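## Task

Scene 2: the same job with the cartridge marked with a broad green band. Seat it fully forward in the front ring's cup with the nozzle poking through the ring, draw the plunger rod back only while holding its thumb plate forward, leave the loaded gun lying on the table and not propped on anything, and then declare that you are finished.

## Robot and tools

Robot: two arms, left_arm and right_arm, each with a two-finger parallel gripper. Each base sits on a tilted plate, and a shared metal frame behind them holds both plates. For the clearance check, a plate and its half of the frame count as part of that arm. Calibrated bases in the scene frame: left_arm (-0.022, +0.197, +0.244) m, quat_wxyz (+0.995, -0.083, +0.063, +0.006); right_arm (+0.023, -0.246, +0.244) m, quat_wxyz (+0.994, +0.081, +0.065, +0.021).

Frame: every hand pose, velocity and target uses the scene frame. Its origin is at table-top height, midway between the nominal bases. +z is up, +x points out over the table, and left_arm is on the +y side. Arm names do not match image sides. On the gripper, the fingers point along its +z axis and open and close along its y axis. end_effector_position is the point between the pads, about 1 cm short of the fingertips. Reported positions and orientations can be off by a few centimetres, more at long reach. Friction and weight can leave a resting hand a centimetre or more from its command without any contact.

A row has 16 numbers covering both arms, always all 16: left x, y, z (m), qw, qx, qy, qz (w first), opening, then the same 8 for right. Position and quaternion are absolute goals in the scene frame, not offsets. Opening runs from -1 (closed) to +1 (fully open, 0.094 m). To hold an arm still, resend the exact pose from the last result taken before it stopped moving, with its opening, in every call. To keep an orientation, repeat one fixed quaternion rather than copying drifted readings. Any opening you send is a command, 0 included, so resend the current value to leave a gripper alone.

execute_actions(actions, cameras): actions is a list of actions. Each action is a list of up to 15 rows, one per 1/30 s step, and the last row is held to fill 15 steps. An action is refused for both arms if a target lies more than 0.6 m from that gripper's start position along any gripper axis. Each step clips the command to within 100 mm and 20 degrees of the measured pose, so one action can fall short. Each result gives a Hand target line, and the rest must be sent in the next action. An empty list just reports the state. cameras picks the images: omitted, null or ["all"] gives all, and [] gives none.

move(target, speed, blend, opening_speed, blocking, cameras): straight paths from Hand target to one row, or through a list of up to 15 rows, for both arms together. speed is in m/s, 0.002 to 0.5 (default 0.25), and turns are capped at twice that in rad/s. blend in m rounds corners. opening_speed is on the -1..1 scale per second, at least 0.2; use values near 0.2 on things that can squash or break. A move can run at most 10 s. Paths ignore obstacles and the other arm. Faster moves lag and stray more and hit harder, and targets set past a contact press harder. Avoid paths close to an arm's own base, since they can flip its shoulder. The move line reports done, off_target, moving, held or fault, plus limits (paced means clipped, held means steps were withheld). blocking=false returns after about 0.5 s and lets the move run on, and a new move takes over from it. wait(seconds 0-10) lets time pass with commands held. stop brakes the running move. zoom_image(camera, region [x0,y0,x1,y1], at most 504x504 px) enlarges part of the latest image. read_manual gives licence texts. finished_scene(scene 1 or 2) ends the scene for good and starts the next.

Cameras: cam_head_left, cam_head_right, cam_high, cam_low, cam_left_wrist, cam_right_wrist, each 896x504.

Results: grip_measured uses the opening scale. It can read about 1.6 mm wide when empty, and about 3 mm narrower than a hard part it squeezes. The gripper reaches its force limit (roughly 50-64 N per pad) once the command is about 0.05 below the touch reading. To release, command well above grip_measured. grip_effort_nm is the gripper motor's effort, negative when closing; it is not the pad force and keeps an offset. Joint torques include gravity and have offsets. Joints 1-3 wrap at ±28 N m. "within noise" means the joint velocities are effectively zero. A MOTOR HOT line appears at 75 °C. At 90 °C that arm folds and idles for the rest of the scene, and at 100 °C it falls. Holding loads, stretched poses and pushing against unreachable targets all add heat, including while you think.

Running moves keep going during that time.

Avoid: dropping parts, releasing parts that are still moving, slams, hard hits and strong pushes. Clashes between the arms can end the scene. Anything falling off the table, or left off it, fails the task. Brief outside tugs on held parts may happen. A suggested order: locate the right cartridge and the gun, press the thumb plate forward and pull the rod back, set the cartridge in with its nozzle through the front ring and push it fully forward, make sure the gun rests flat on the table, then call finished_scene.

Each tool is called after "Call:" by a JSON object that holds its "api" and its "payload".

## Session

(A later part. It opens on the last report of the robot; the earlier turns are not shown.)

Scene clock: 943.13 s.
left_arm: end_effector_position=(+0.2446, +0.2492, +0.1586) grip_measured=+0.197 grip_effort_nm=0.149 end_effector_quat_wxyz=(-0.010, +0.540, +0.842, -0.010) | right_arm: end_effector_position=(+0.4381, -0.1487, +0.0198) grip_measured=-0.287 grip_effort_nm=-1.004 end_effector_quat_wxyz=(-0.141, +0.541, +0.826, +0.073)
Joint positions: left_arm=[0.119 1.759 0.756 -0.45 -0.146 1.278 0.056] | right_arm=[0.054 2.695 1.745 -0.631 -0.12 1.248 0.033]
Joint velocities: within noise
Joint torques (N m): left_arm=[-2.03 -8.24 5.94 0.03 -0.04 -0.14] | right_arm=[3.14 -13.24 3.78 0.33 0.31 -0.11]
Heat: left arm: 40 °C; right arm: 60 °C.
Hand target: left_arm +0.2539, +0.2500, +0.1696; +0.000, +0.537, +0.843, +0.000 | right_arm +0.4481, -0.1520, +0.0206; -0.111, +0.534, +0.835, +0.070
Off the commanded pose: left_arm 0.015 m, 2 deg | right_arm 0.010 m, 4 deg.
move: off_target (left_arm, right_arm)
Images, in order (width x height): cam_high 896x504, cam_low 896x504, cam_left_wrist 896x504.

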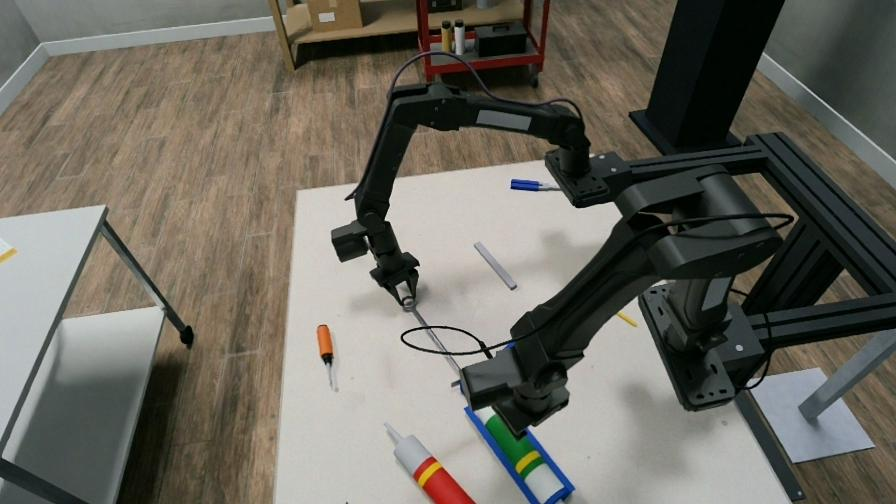

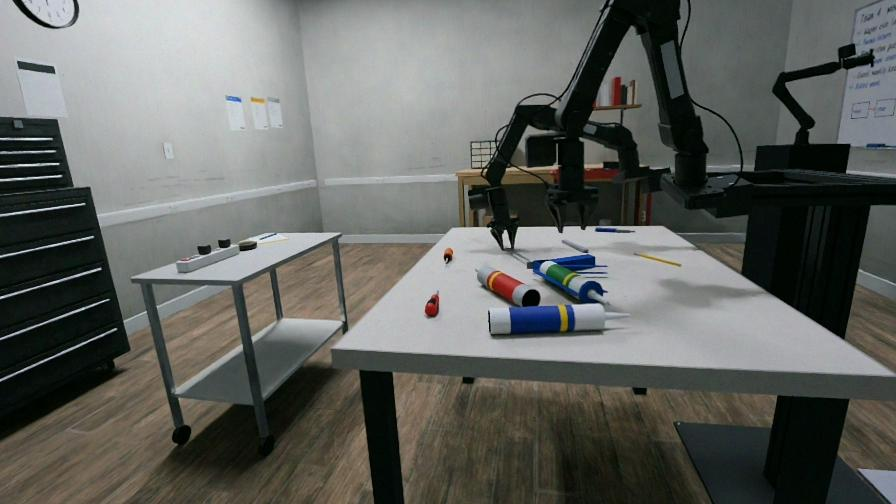

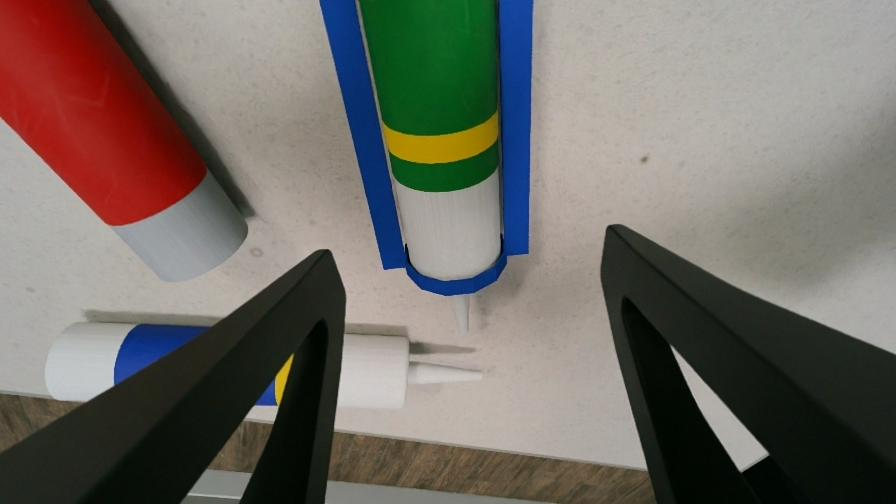

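Call:
{"api": "move", "payload": {"target": [0.3100, 0.3100, 0.17, 0.0, 0.5373, 0.8434, 0.0, 0.2, 0.4460, -0.1490, 0.020, -0.11, 0.5342, 0.8353, 0.0703, -0.4], "speed": 0.15, "cameras": ["cam_left_wrist","cam_low","cam_high"]}}

Call:
{"api": "zoom_image", "payload": {"camera": "cam_high", "region": [440, 360, 600, 504]}}

Scene clock: 958.47 s.
left_arm: end_effector_position=(+0.3099, +0.3115, +0.1732) grip_measured=+0.197 grip_effort_nm=0.144 end_effector_quat_wxyz=(+0.004, +0.532, +0.847, +0.013) | right_arm: end_effector_position=(+0.4370, -0.1490, +0.0177) grip_measured=-0.287 grip_effort_nm=-1.009 end_effector_quat_wxyz=(-0.136, +0.542, +0.826, +0.070)
Joint positions: left_arm=[0.264 1.872 1.059 -0.565 -0.137 1.411 0.056] | right_arm=[0.057 2.695 1.735 -0.618 -0.109 1.255 0.033]
Joint velocities: within noise
Joint torques (N m): left_arm=[-1.06 -5.71 7.2 0.12 0.09 0.16] | right_arm=[3.47 -13.59 3.69 0.3 0.2 -0.09]
Heat: left arm: 38 °C; right arm: 61 °C.
Hand target: left_arm +0.3099, +0.3100, +0.1701; +0.000, +0.537, +0.843, +0.000 | right_arm +0.4460, -0.1491, +0.0204; -0.111, +0.534, +0.835, +0.070
Off the commanded pose: left_arm 0.004 m, 2 deg | right_arm 0.009 m, 3 deg.
move: off_target (right_arm)
Images, in order (width x height): cam_high 896x504, cam_low 896x504, cam_left_wrist 896x504.

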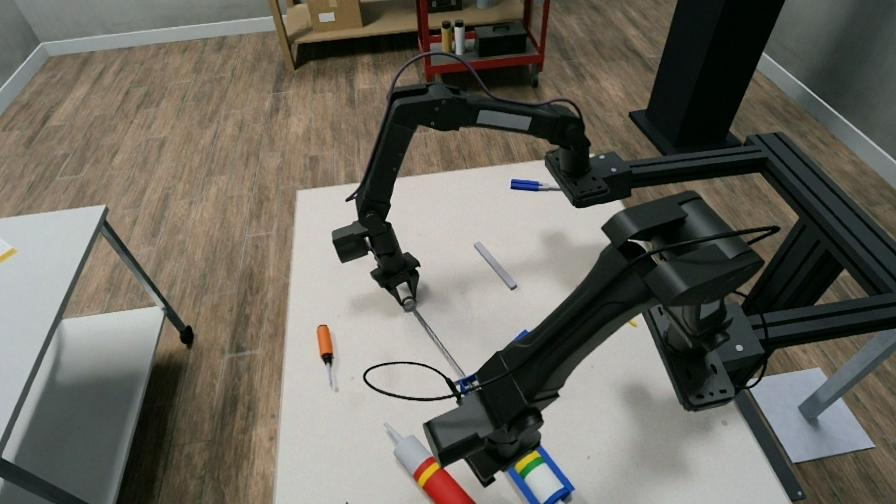

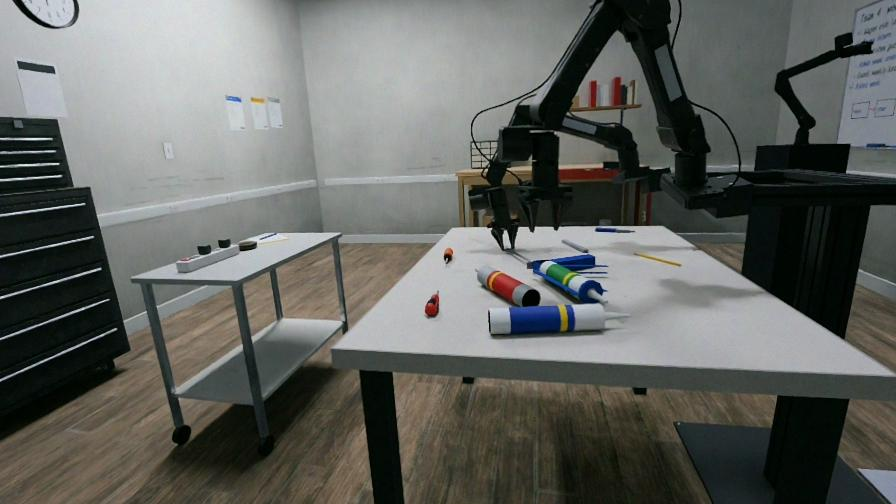

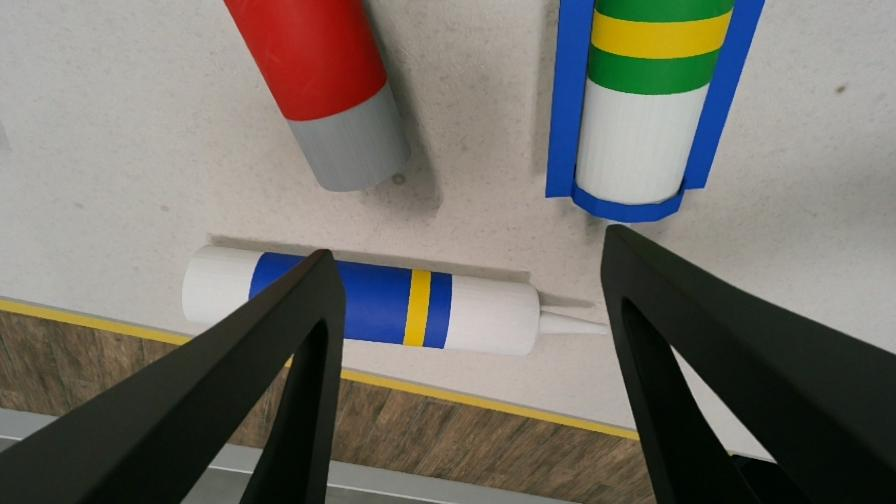

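Scaled by 3.150 from the camera's 896x504 image, which has a finer 1280x720 frame.

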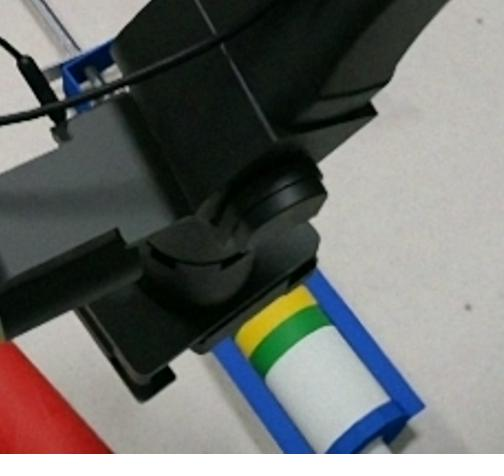

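Call:
{"api": "execute_actions", "payload": {"actions": []}}

Call:
{"api": "zoom_image", "payload": {"camera": "cam_high", "region": [300, 150, 650, 400]}}

Call:
{"api": "zoom_image", "payload": {"camera": "cam_left_wrist", "region": [400, 0, 850, 350]}}

Scene clock: 969.67 s.
left_arm: end_effector_position=(+0.3097, +0.3113, +0.1732) grip_measured=+0.197 grip_effort_nm=0.144 end_effector_quat_wxyz=(+0.004, +0.532, +0.846, +0.013) | right_arm: end_effector_position=(+0.4371, -0.1488, +0.0177) grip_measured=-0.287 grip_effort_nm=-1.004 end_effector_quat_wxyz=(-0.136, +0.542, +0.826, +0.070)
Joint positions: left_arm=[0.264 1.872 1.059 -0.566 -0.136 1.411 0.056] | right_arm=[0.057 2.695 1.735 -0.618 -0.109 1.255 0.033]
Joint velocities: within noise
Joint torques (N m): left_arm=[-0.92 -5.71 7.09 0.11 0.09 0.15] | right_arm=[3.43 -13.49 3.7 0.32 0.2 -0.12]
Heat: left arm: 36 °C; right arm: 62 °C.
Hand target: left_arm +0.3099, +0.3099, +0.1701; +0.000, +0.537, +0.843, +0.000 | right_arm +0.4461, -0.1489, +0.0204; -0.111, +0.534, +0.835, +0.070
Tool commands: left_gripper/opening=+0.2 right_gripper/opening=-0.4
Off the commanded pose: left_arm 0.003 m, 2 deg | right_arm 0.009 m, 3 deg.

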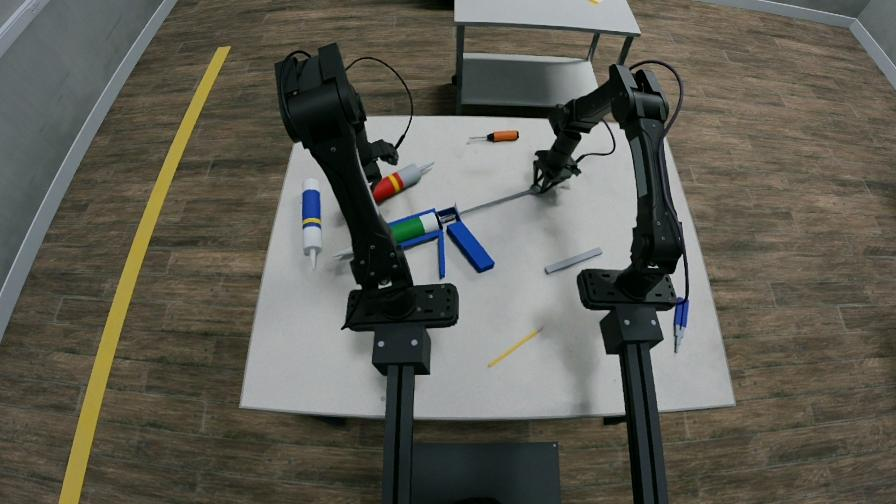

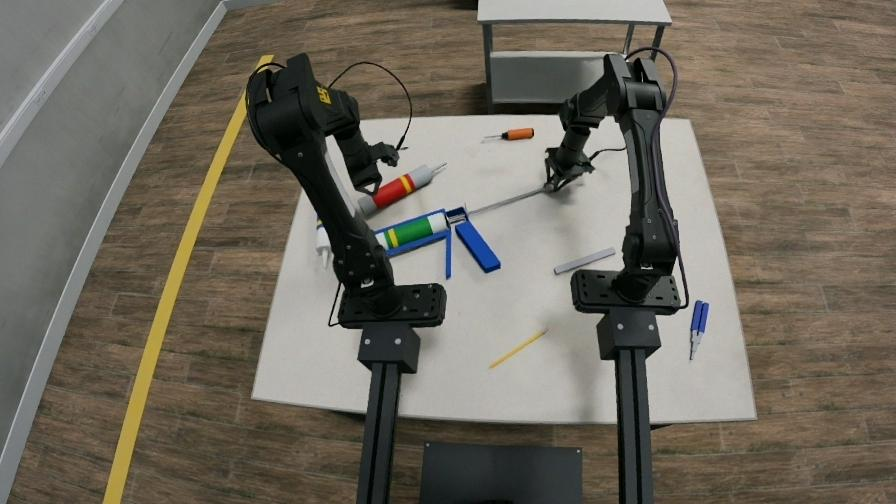

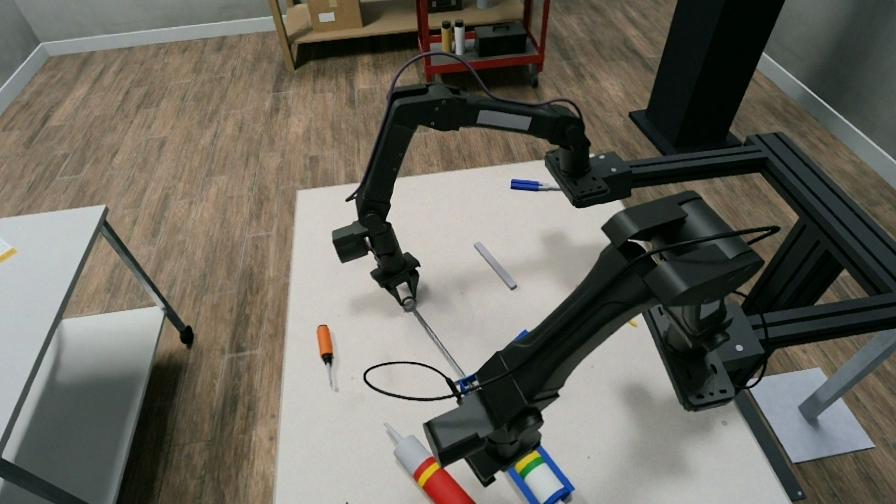

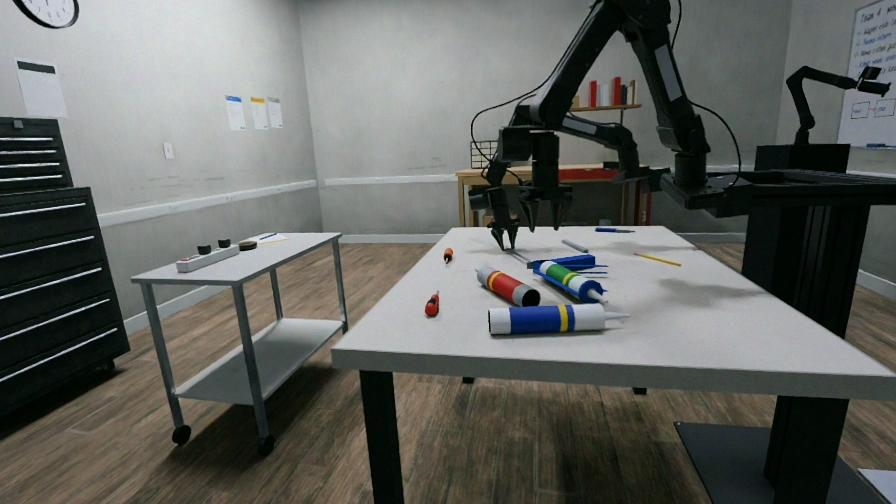

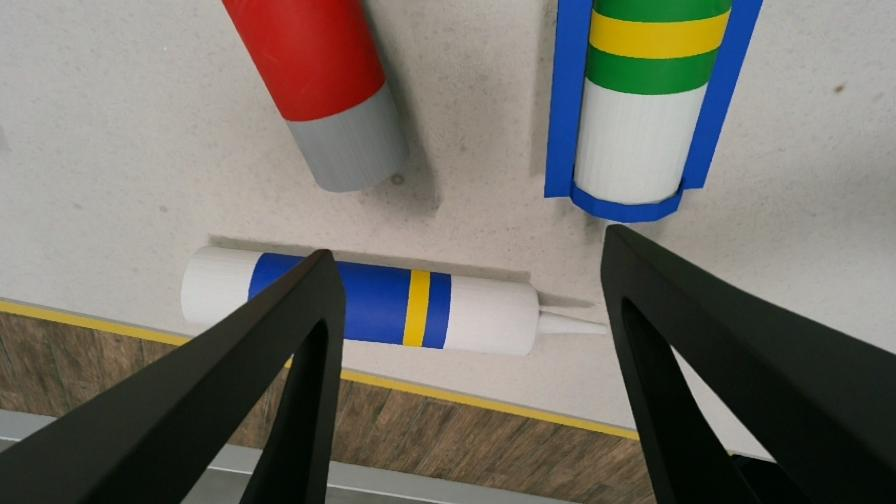

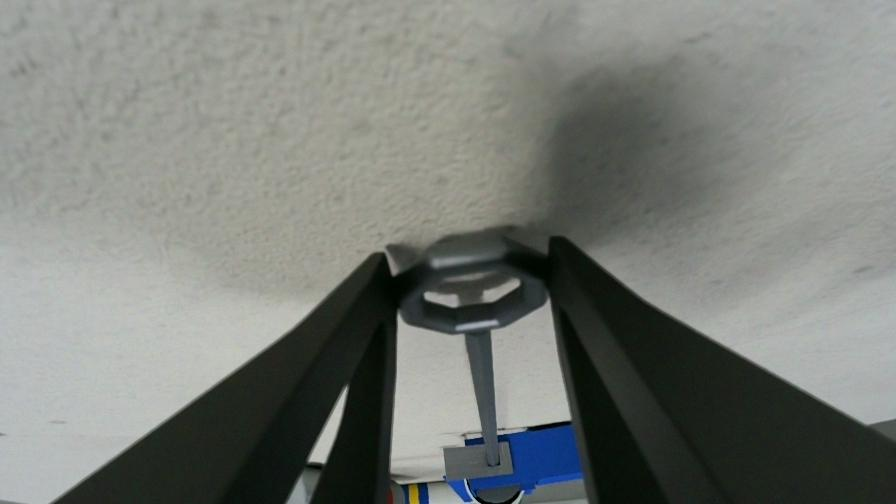

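Scaled by 1.440 from the camera's 896x504 image, which has a finer 1280x720 frame.

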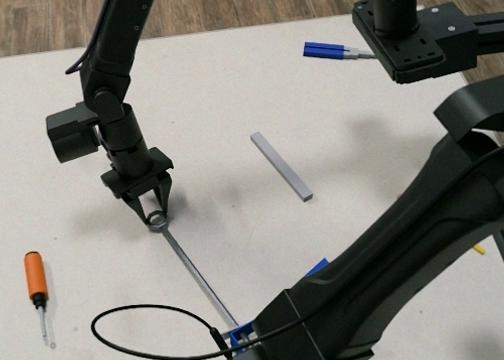

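Scaled by 1.120 from the camera's 896x504 image, which has a finer 1280x720 frame.

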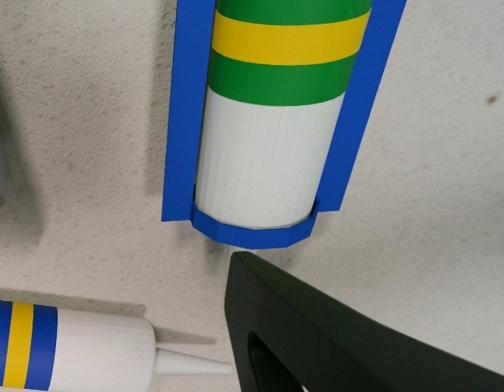

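Call:
{"api": "zoom_image", "payload": {"camera": "cam_left_wrist", "region": [370, 240, 620, 380]}}

Call:
{"api": "zoom_image", "payload": {"camera": "cam_left_wrist", "region": [530, 0, 780, 240]}}

Call:
{"api": "zoom_image", "payload": {"camera": "cam_low", "region": [480, 240, 640, 345]}}

Scaled by 2.016 from the camera's 896x504 image, which has a finer 1280x720 frame.

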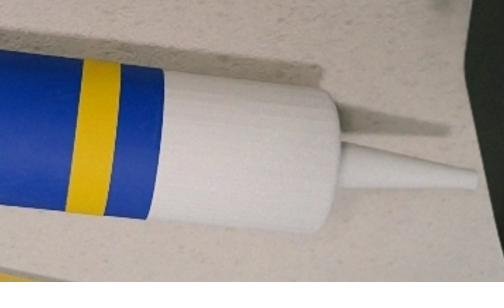

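Scaled by 2.016 from the camera's 896x504 image, which has a finer 1280x720 frame.

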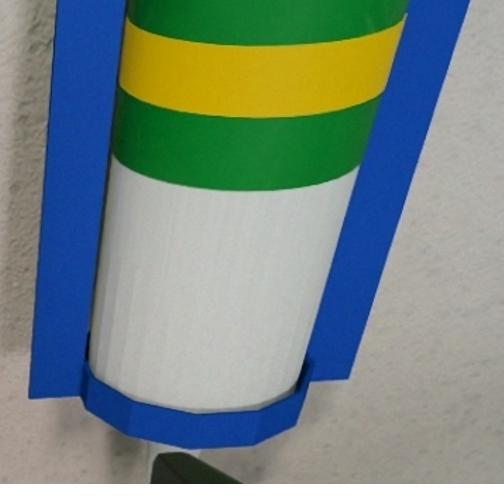

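Scaled by 3.150 from the camera's 896x504 image, which has a finer 1280x720 frame.

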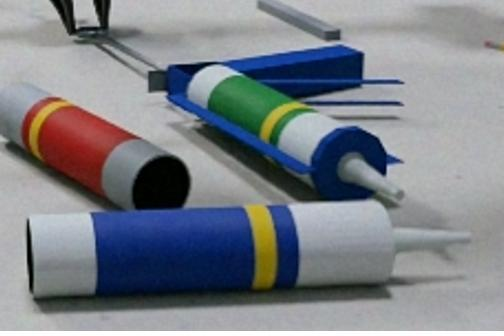

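Call:
{"api": "zoom_image", "payload": {"camera": "cam_low", "region": [540, 290, 640, 345]}}

Call:
{"api": "zoom_image", "payload": {"camera": "cam_low", "region": [535, 250, 615, 310]}}

Call:
{"api": "zoom_image", "payload": {"camera": "cam_left_wrist", "region": [390, 260, 560, 360]}}

Scaled by 5.040 from the camera's 896x504 image, which has a finer 1280x720 frame.

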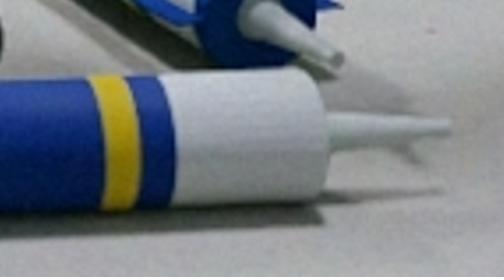

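Scaled by 6.300 from the camera's 896x504 image, which has a finer 1280x720 frame.

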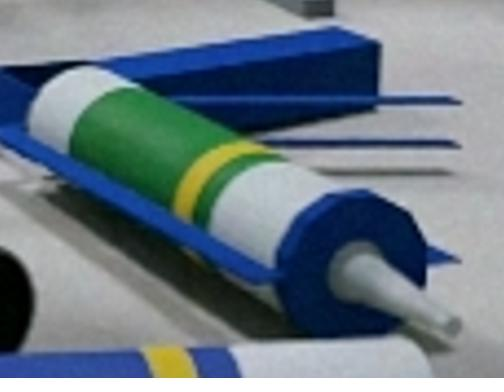

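Scaled by 2.965 from the camera's 896x504 image, which has a finer 1280x720 frame.

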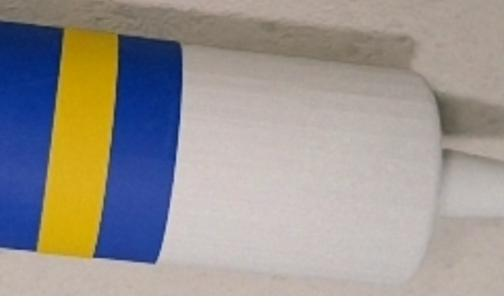

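Call:
{"api": "zoom_image", "payload": {"camera": "cam_low", "region": [575, 276, 615, 306]}}

Call:
{"api": "zoom_image", "payload": {"camera": "cam_head_right", "region": [370, 200, 480, 270]}}

Call:
{"api": "zoom_image", "payload": {"camera": "cam_head_left", "region": [380, 190, 480, 260]}}

Scaled by 12.600 from the camera's 896x504 image, which has a finer 1280x720 frame.

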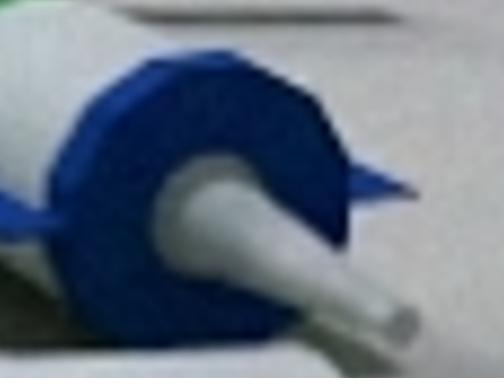

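Scaled by 4.582 from the camera's 896x504 image, which has a finer 1280x720 frame.

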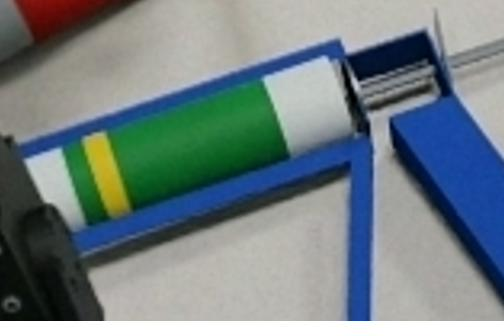

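Scaled by 5.040 from the camera's 896x504 image, which has a finer 1280x720 frame.

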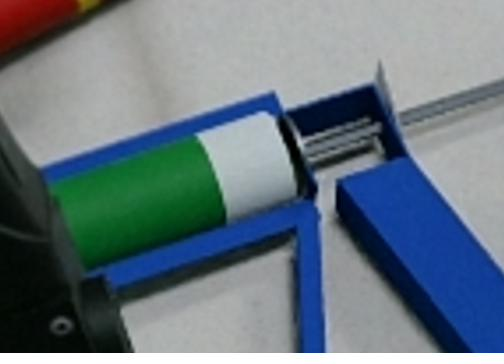

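Call:
{"api": "move", "payload": {"target": [[0.2252,0.3090,0.11,0,0.5410,0.8410,0,0.2,0.4460,-0.1490,0.020,-0.11,0.5342,0.8353,0.0703,-0.4],[0.2252,0.3090,0.075,0,0.5410,0.8410,0,0.2,0.4460,-0.1490,0.020,-0.11,0.5342,0.8353,0.0703,-0.4]], "speed": 0.15, "cameras": ["cam_left_wrist"]}}

Scene clock: 1001.13 s.
left_arm: end_effector_position=(+0.2252, +0.3092, +0.0796) grip_measured=+0.197 grip_effort_nm=0.149 end_effector_quat_wxyz=(-0.004, +0.539, +0.842, +0.003) | right_arm: end_effector_position=(+0.4371, -0.1488, +0.0177) grip_measured=-0.287 grip_effort_nm=-1.009 end_effector_quat_wxyz=(-0.136, +0.542, +0.826, +0.070)
Joint positions: left_arm=[0.39 2.024 0.692 -0.057 -0.114 1.55 0.056] | right_arm=[0.057 2.695 1.735 -0.618 -0.109 1.255 0.033]
Joint velocities: within noise
Joint torques (N m): left_arm=[-0.24 -4.75 2.43 0.37 0.08 0.16] | right_arm=[3.45 -13.49 3.6 0.32 0.18 -0.11]
Heat: left arm: 34 °C; right arm: 63 °C.
Hand target: left_arm +0.2251, +0.3089, +0.0751; +0.000, +0.541, +0.841, +0.000 | right_arm +0.4461, -0.1489, +0.0204; -0.111, +0.534, +0.835, +0.070
Off the commanded pose: left_arm 0.005 m, 1 deg | right_arm 0.009 m, 3 deg.
move: off_target (right_arm)
Images, in order (width x height): cam_left_wrist 896x504.

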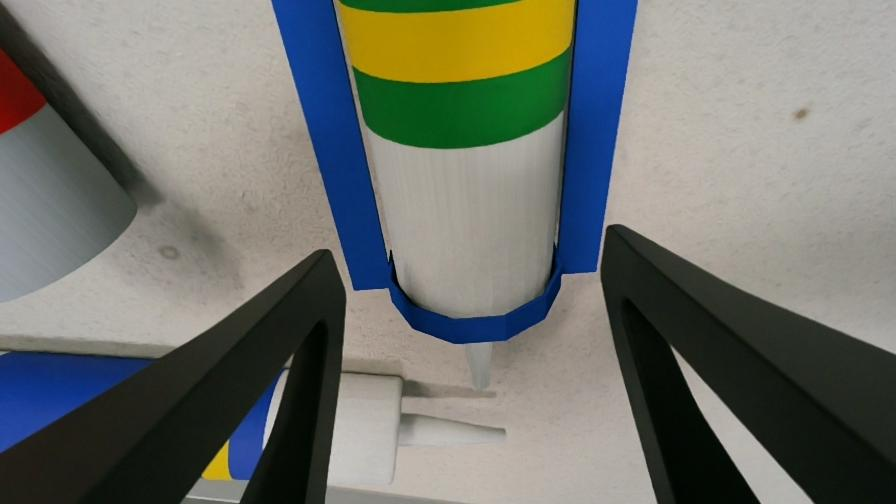

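Call:
{"api": "move", "payload": {"target": [[0.2252,0.3090,0.038,0,0.5410,0.8410,0,0.2,0.4460,-0.1490,0.020,-0.11,0.5342,0.8353,0.0703,-0.4]], "speed": 0.1, "cameras": ["cam_left_wrist"]}}

Call:
{"api": "move", "payload": {"target": [[0.2252,0.3090,0.036,0,0.5410,0.8410,0,-0.15,0.4600,-0.1680,0.020,-0.11,0.5342,0.8353,0.0703,-0.4]], "speed": 0.1, "opening_speed": 0.5, "cameras": ["cam_left_wrist"]}}

Scene clock: 1008.10 s.
left_arm: end_effector_position=(+0.2232, +0.3085, +0.0431) grip_measured=+0.197 grip_effort_nm=0.134 end_effector_quat_wxyz=(-0.006, +0.539, +0.842, +0.001) | right_arm: end_effector_position=(+0.4371, -0.1489, +0.0175) grip_measured=-0.287 grip_effort_nm=-1.009 end_effector_quat_wxyz=(-0.135, +0.542, +0.826, +0.070)
Joint positions: left_arm=[0.404 2.188 0.719 0.077 -0.112 1.564 0.056] | right_arm=[0.057 2.695 1.734 -0.616 -0.108 1.255 0.033]
Joint velocities: within noise
Joint torques (N m): left_arm=[-0.31 -5.09 2.28 0.38 0.11 0.17] | right_arm=[3.37 -13.5 3.6 0.3 0.2 -0.12]
Heat: left arm: 34 °C; right arm: 63 °C.
Hand target: left_arm +0.2251, +0.3090, +0.0382; +0.000, +0.541, +0.841, +0.000 | right_arm +0.4460, -0.1491, +0.0203; -0.111, +0.534, +0.835, +0.070
Off the commanded pose: left_arm 0.005 m, 1 deg | right_arm 0.009 m, 3 deg.
move: off_target (right_arm)
Images, in order (width x height): cam_left_wrist 896x504.

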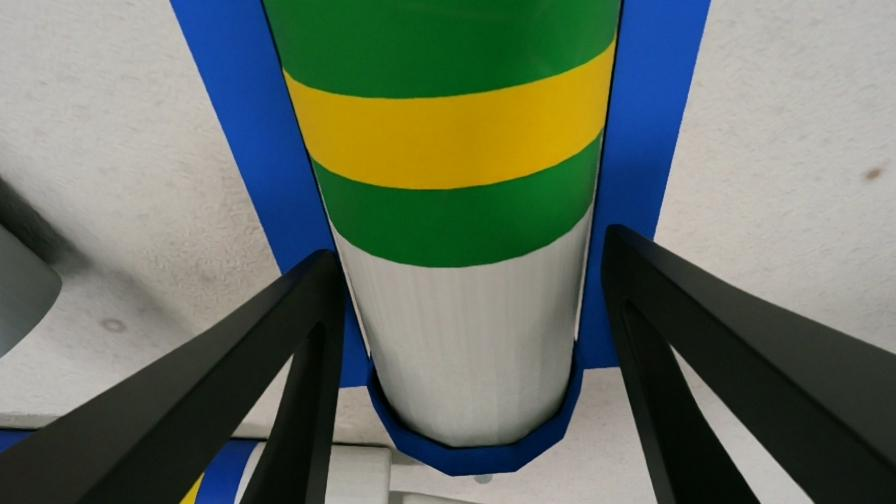

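Scene clock: 1009.00 s.
left_arm: end_effector_position=(+0.2237, +0.3032, +0.0401) grip_measured=-0.020 grip_effort_nm=-1.004 end_effector_quat_wxyz=(+0.005, +0.540, +0.842, -0.007) | right_arm: end_effector_position=(+0.4447, -0.1529, +0.0237) grip_measured=-0.287 grip_effort_nm=-1.009 end_effector_quat_wxyz=(-0.136, +0.535, +0.831, +0.073)
Joint positions: left_arm=[0.404 2.201 0.719 0.086 -0.085 1.564 0.046] | right_arm=[0.047 2.695 1.774 -0.657 -0.113 1.227 0.033]
Joint velocities: within noise
Joint torques (N m): left_arm=[-0.16 -5.37 2.47 0.38 -0.14 0.14] | right_arm=[0.46 -11.88 6.98 0.08 0.21 -0.26]
Heat: left arm: 34 °C; right arm: 63 °C.
Hand target: left_arm +0.2251, +0.3089, +0.0362; +0.000, +0.541, +0.841, +0.000 | right_arm +0.4595, -0.1682, +0.0208; -0.110, +0.535, +0.835, +0.070
Off the commanded pose: left_arm 0.007 m, 1 deg | right_arm 0.022 m, 3 deg.
move: off_target (right_arm)
Images, in order (width x height): cam_left_wrist 896x504.

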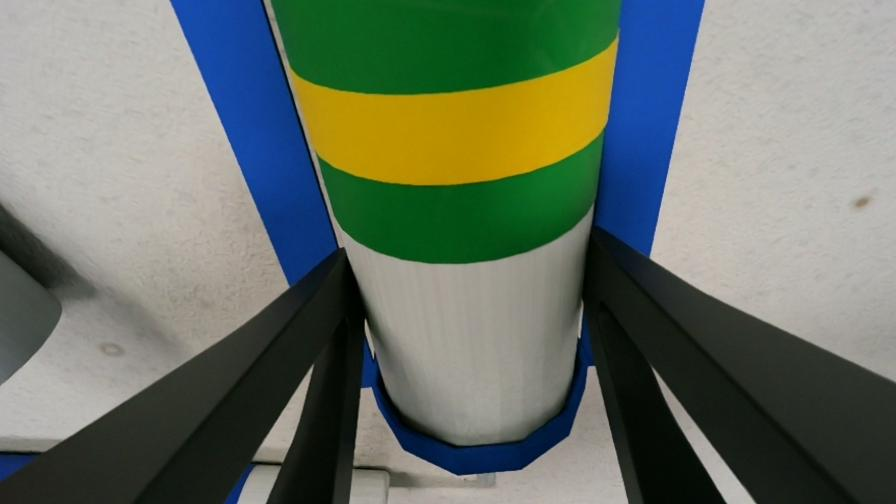

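Call:
{"api": "move", "payload": {"target": [[0.2080,0.3470,0.038,-0.0294,0.5407,0.8405,0.0189,-0.15,0.4700,-0.1880,0.020,-0.11,0.5342,0.8353,0.0703,-0.4],[0.1980,0.3680,0.040,-0.0294,0.5407,0.8405,0.0189,-0.15,0.4780,-0.2080,0.020,-0.11,0.5342,0.8353,0.0703,-0.4]], "speed": 0.06, "cameras": ["cam_left_wrist","cam_high"]}}

Scene clock: 1013.80 s.
left_arm: end_effector_position=(+0.2049, +0.3383, +0.0390) grip_measured=-0.021 grip_effort_nm=-1.028 end_effector_quat_wxyz=(+0.017, +0.540, +0.842, -0.015) | right_arm: end_effector_position=(+0.4789, -0.2087, +0.0240) grip_measured=-0.397 grip_effort_nm=-0.129 end_effector_quat_wxyz=(-0.109, +0.539, +0.832, +0.077)
Joint positions: left_arm=[0.571 2.19 0.719 0.082 -0.027 1.729 0.046] | right_arm=[-0.063 2.728 1.914 -0.724 -0.089 1.121 0.028]
Joint velocities: within noise
Joint torques (N m): left_arm=[1.85 -7.35 2.44 0.29 -0.9 0.36] | right_arm=[2.61 -11.79 6.46 -0.13 -0.02 -0.06]
Heat: left arm: 35 °C; right arm: 63 °C.
Hand target: left_arm +0.1979, +0.3666, +0.0413; -0.029, +0.540, +0.841, +0.017 | right_arm +0.4780, -0.2081, +0.0200; -0.110, +0.534, +0.835, +0.070
Off the commanded pose: left_arm 0.031 m, 7 deg | right_arm 0.004 m, 1 deg.
move: off_target (left_arm)
Images, in order (width x height): cam_high 896x504, cam_left_wrist 896x504.

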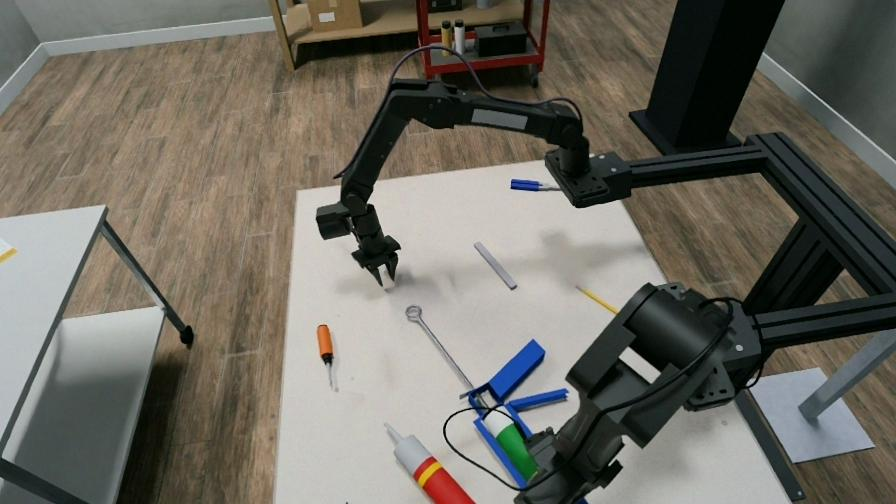

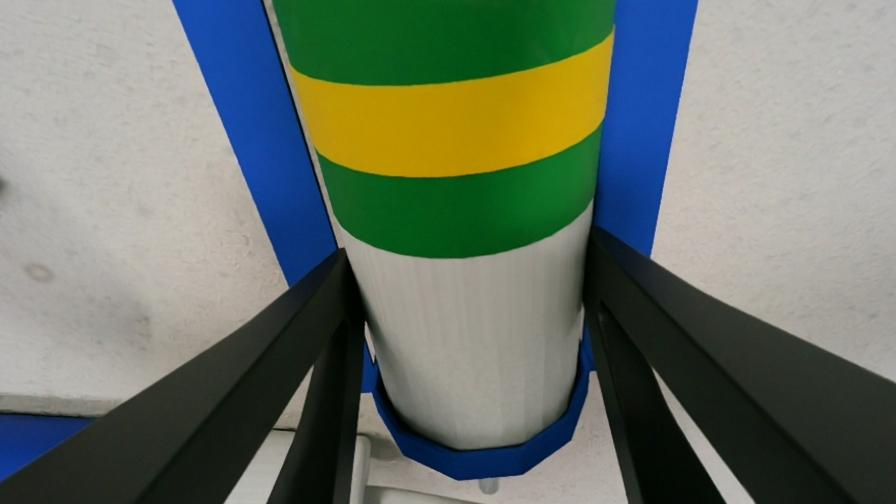

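Call:
{"api": "move", "payload": {"target": [[0.2049,0.3400,0.0370,0,0.5407,0.8412,0,-0.15,0.4740,-0.2060,0.06,-0.11,0.5342,0.8353,0.0703,0.2]], "speed": 0.06, "cameras": ["cam_left_wrist"]}}

Call:
{"api": "move", "payload": {"target": [[0.2049,0.3400,0.0370,0,0.5407,0.8412,0,0.2,0.4740,-0.2060,0.08,-0.11,0.5342,0.8353,0.0703,0.2],[0.2049,0.3400,0.0750,0,0.5407,0.8412,0,0.2,0.4740,-0.2060,0.10,-0.11,0.5342,0.8353,0.0703,0.2]], "speed": 0.1, "opening_speed": 0.6}}

Scene clock: 1021.87 s.
left_arm: end_effector_position=(+0.2063, +0.3364, +0.0392) grip_measured=-0.021 grip_effort_nm=-1.028 end_effector_quat_wxyz=(+0.011, +0.541, +0.841, -0.012) | right_arm: end_effector_position=(+0.4702, -0.2114, +0.0429) grip_measured=+0.197 grip_effort_nm=0.173 end_effector_quat_wxyz=(-0.117, +0.540, +0.830, +0.072)
Joint positions: left_arm=[0.554 2.19 0.719 0.082 -0.042 1.715 0.046] | right_arm=[-0.063 2.661 1.855 -0.752 -0.089 1.125 0.056]
Joint velocities: within noise
Joint torques (N m): left_arm=[-1.13 -6.17 0.69 0.51 -0.26 -0.07] | right_arm=[4.14 -16.39 4.23 -0.26 0 0.06]
Heat: left arm: 36 °C; right arm: 61 °C.
Hand target: left_arm +0.2049, +0.3400, +0.0372; +0.000, +0.541, +0.841, +0.000 | right_arm +0.4740, -0.2061, +0.0595; -0.110, +0.534, +0.835, +0.070
Off the commanded pose: left_arm 0.004 m, 2 deg | right_arm 0.018 m, 1 deg.
move: off_target (right_arm)
Images, in order (width x height): cam_left_wrist 896x504.

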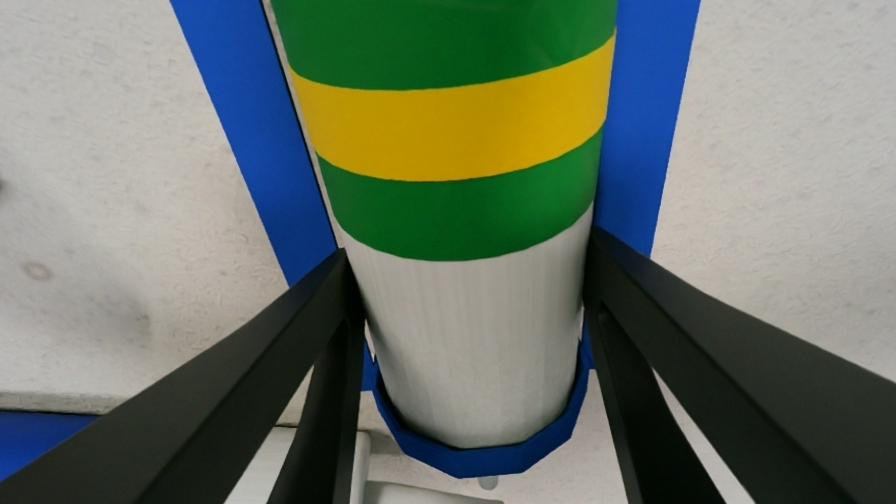

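Scene clock: 1024.03 s.
left_arm: end_effector_position=(+0.2037, +0.3421, +0.0671) grip_measured=+0.197 grip_effort_nm=0.144 end_effector_quat_wxyz=(+0.000, +0.541, +0.841, -0.001) | right_arm: end_effector_position=(+0.4706, -0.2094, +0.0817) grip_measured=+0.197 grip_effort_nm=0.173 end_effector_quat_wxyz=(-0.118, +0.538, +0.831, +0.071)
Joint positions: left_arm=[0.55 2.059 0.683 -0.001 -0.072 1.71 0.056] | right_arm=[-0.046 2.563 1.829 -0.826 -0.089 1.139 0.056]
Joint velocities: within noise
Joint torques (N m): left_arm=[-1.7 -9.07 1.2 0.06 -0.06 -0.09] | right_arm=[3.75 -16.53 4.52 -0.28 0 0.06]
Heat: left arm: 36 °C; right arm: 63 °C.
Hand target: left_arm +0.2048, +0.3400, +0.0745; +0.000, +0.541, +0.841, +0.000 | right_arm +0.4739, -0.2060, +0.0994; -0.110, +0.534, +0.835, +0.070
Off the commanded pose: left_arm 0.008 m, 0 deg | right_arm 0.019 m, 1 deg.
move: off_target (right_arm)

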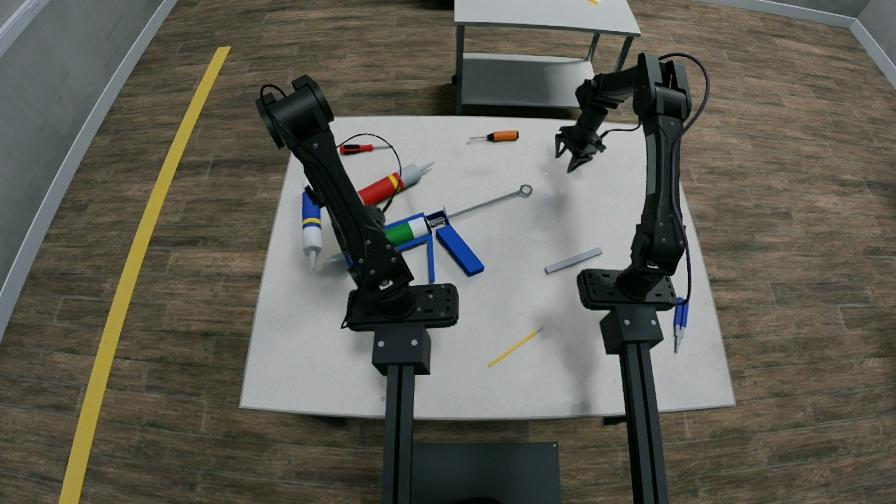

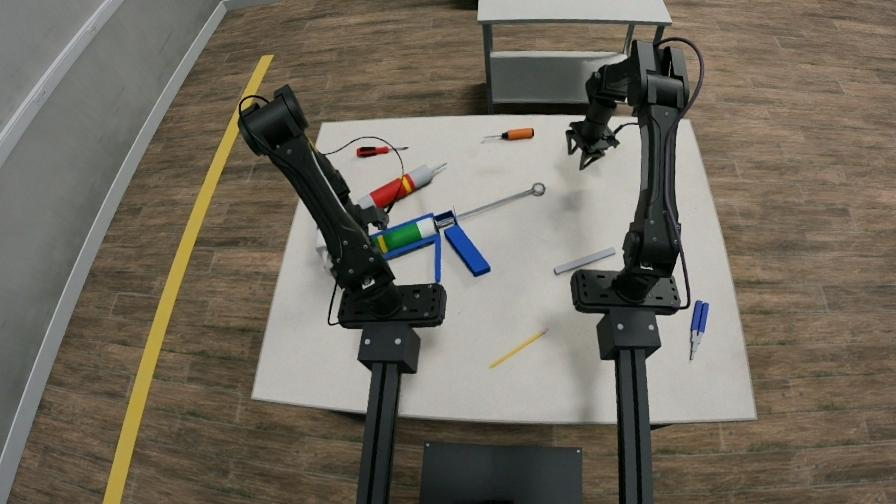

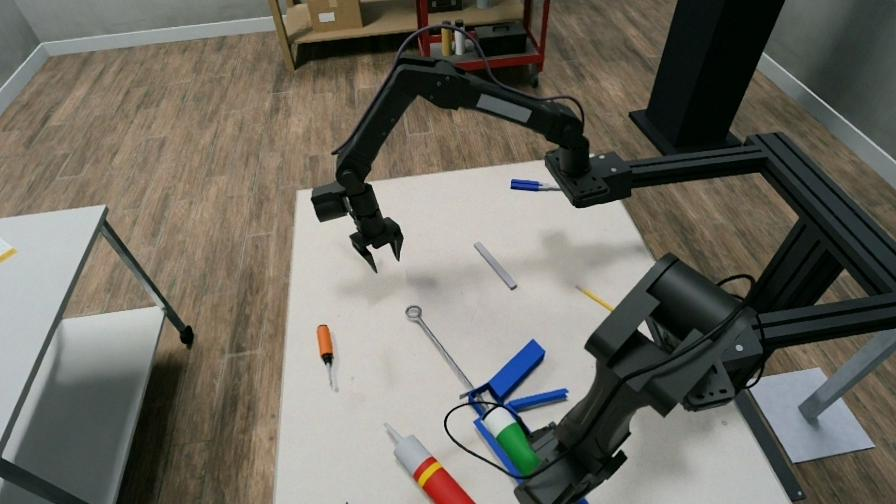

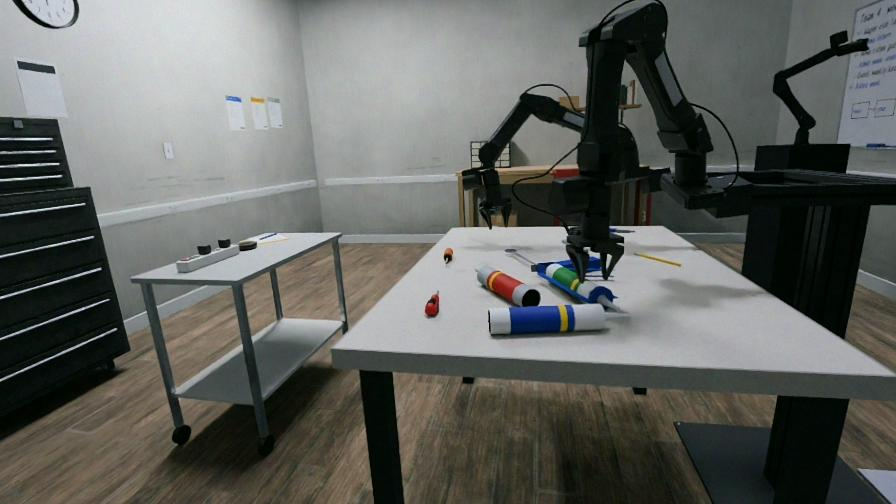

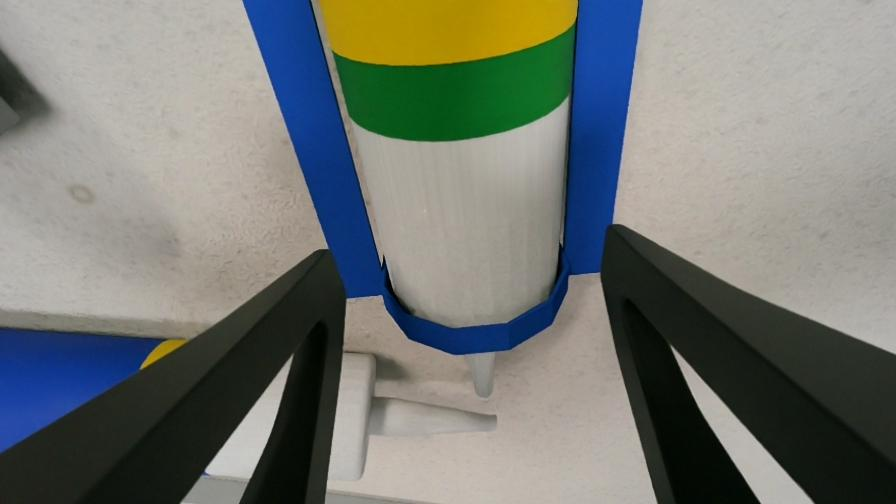

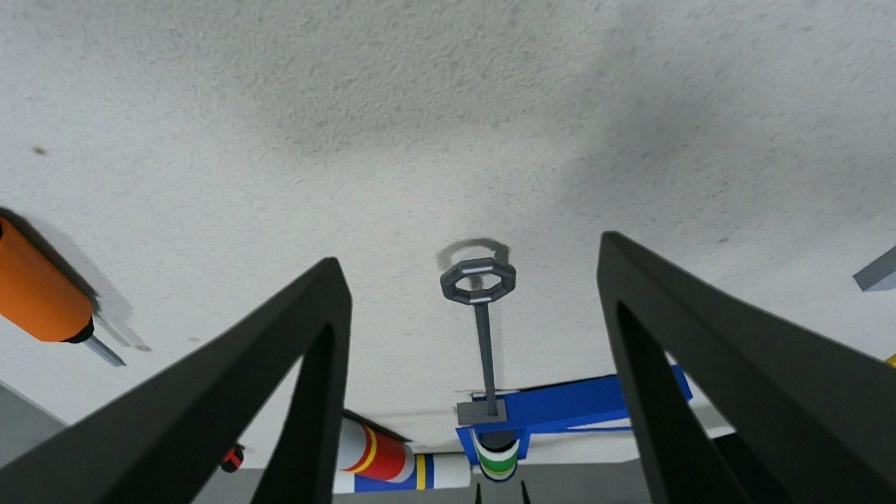

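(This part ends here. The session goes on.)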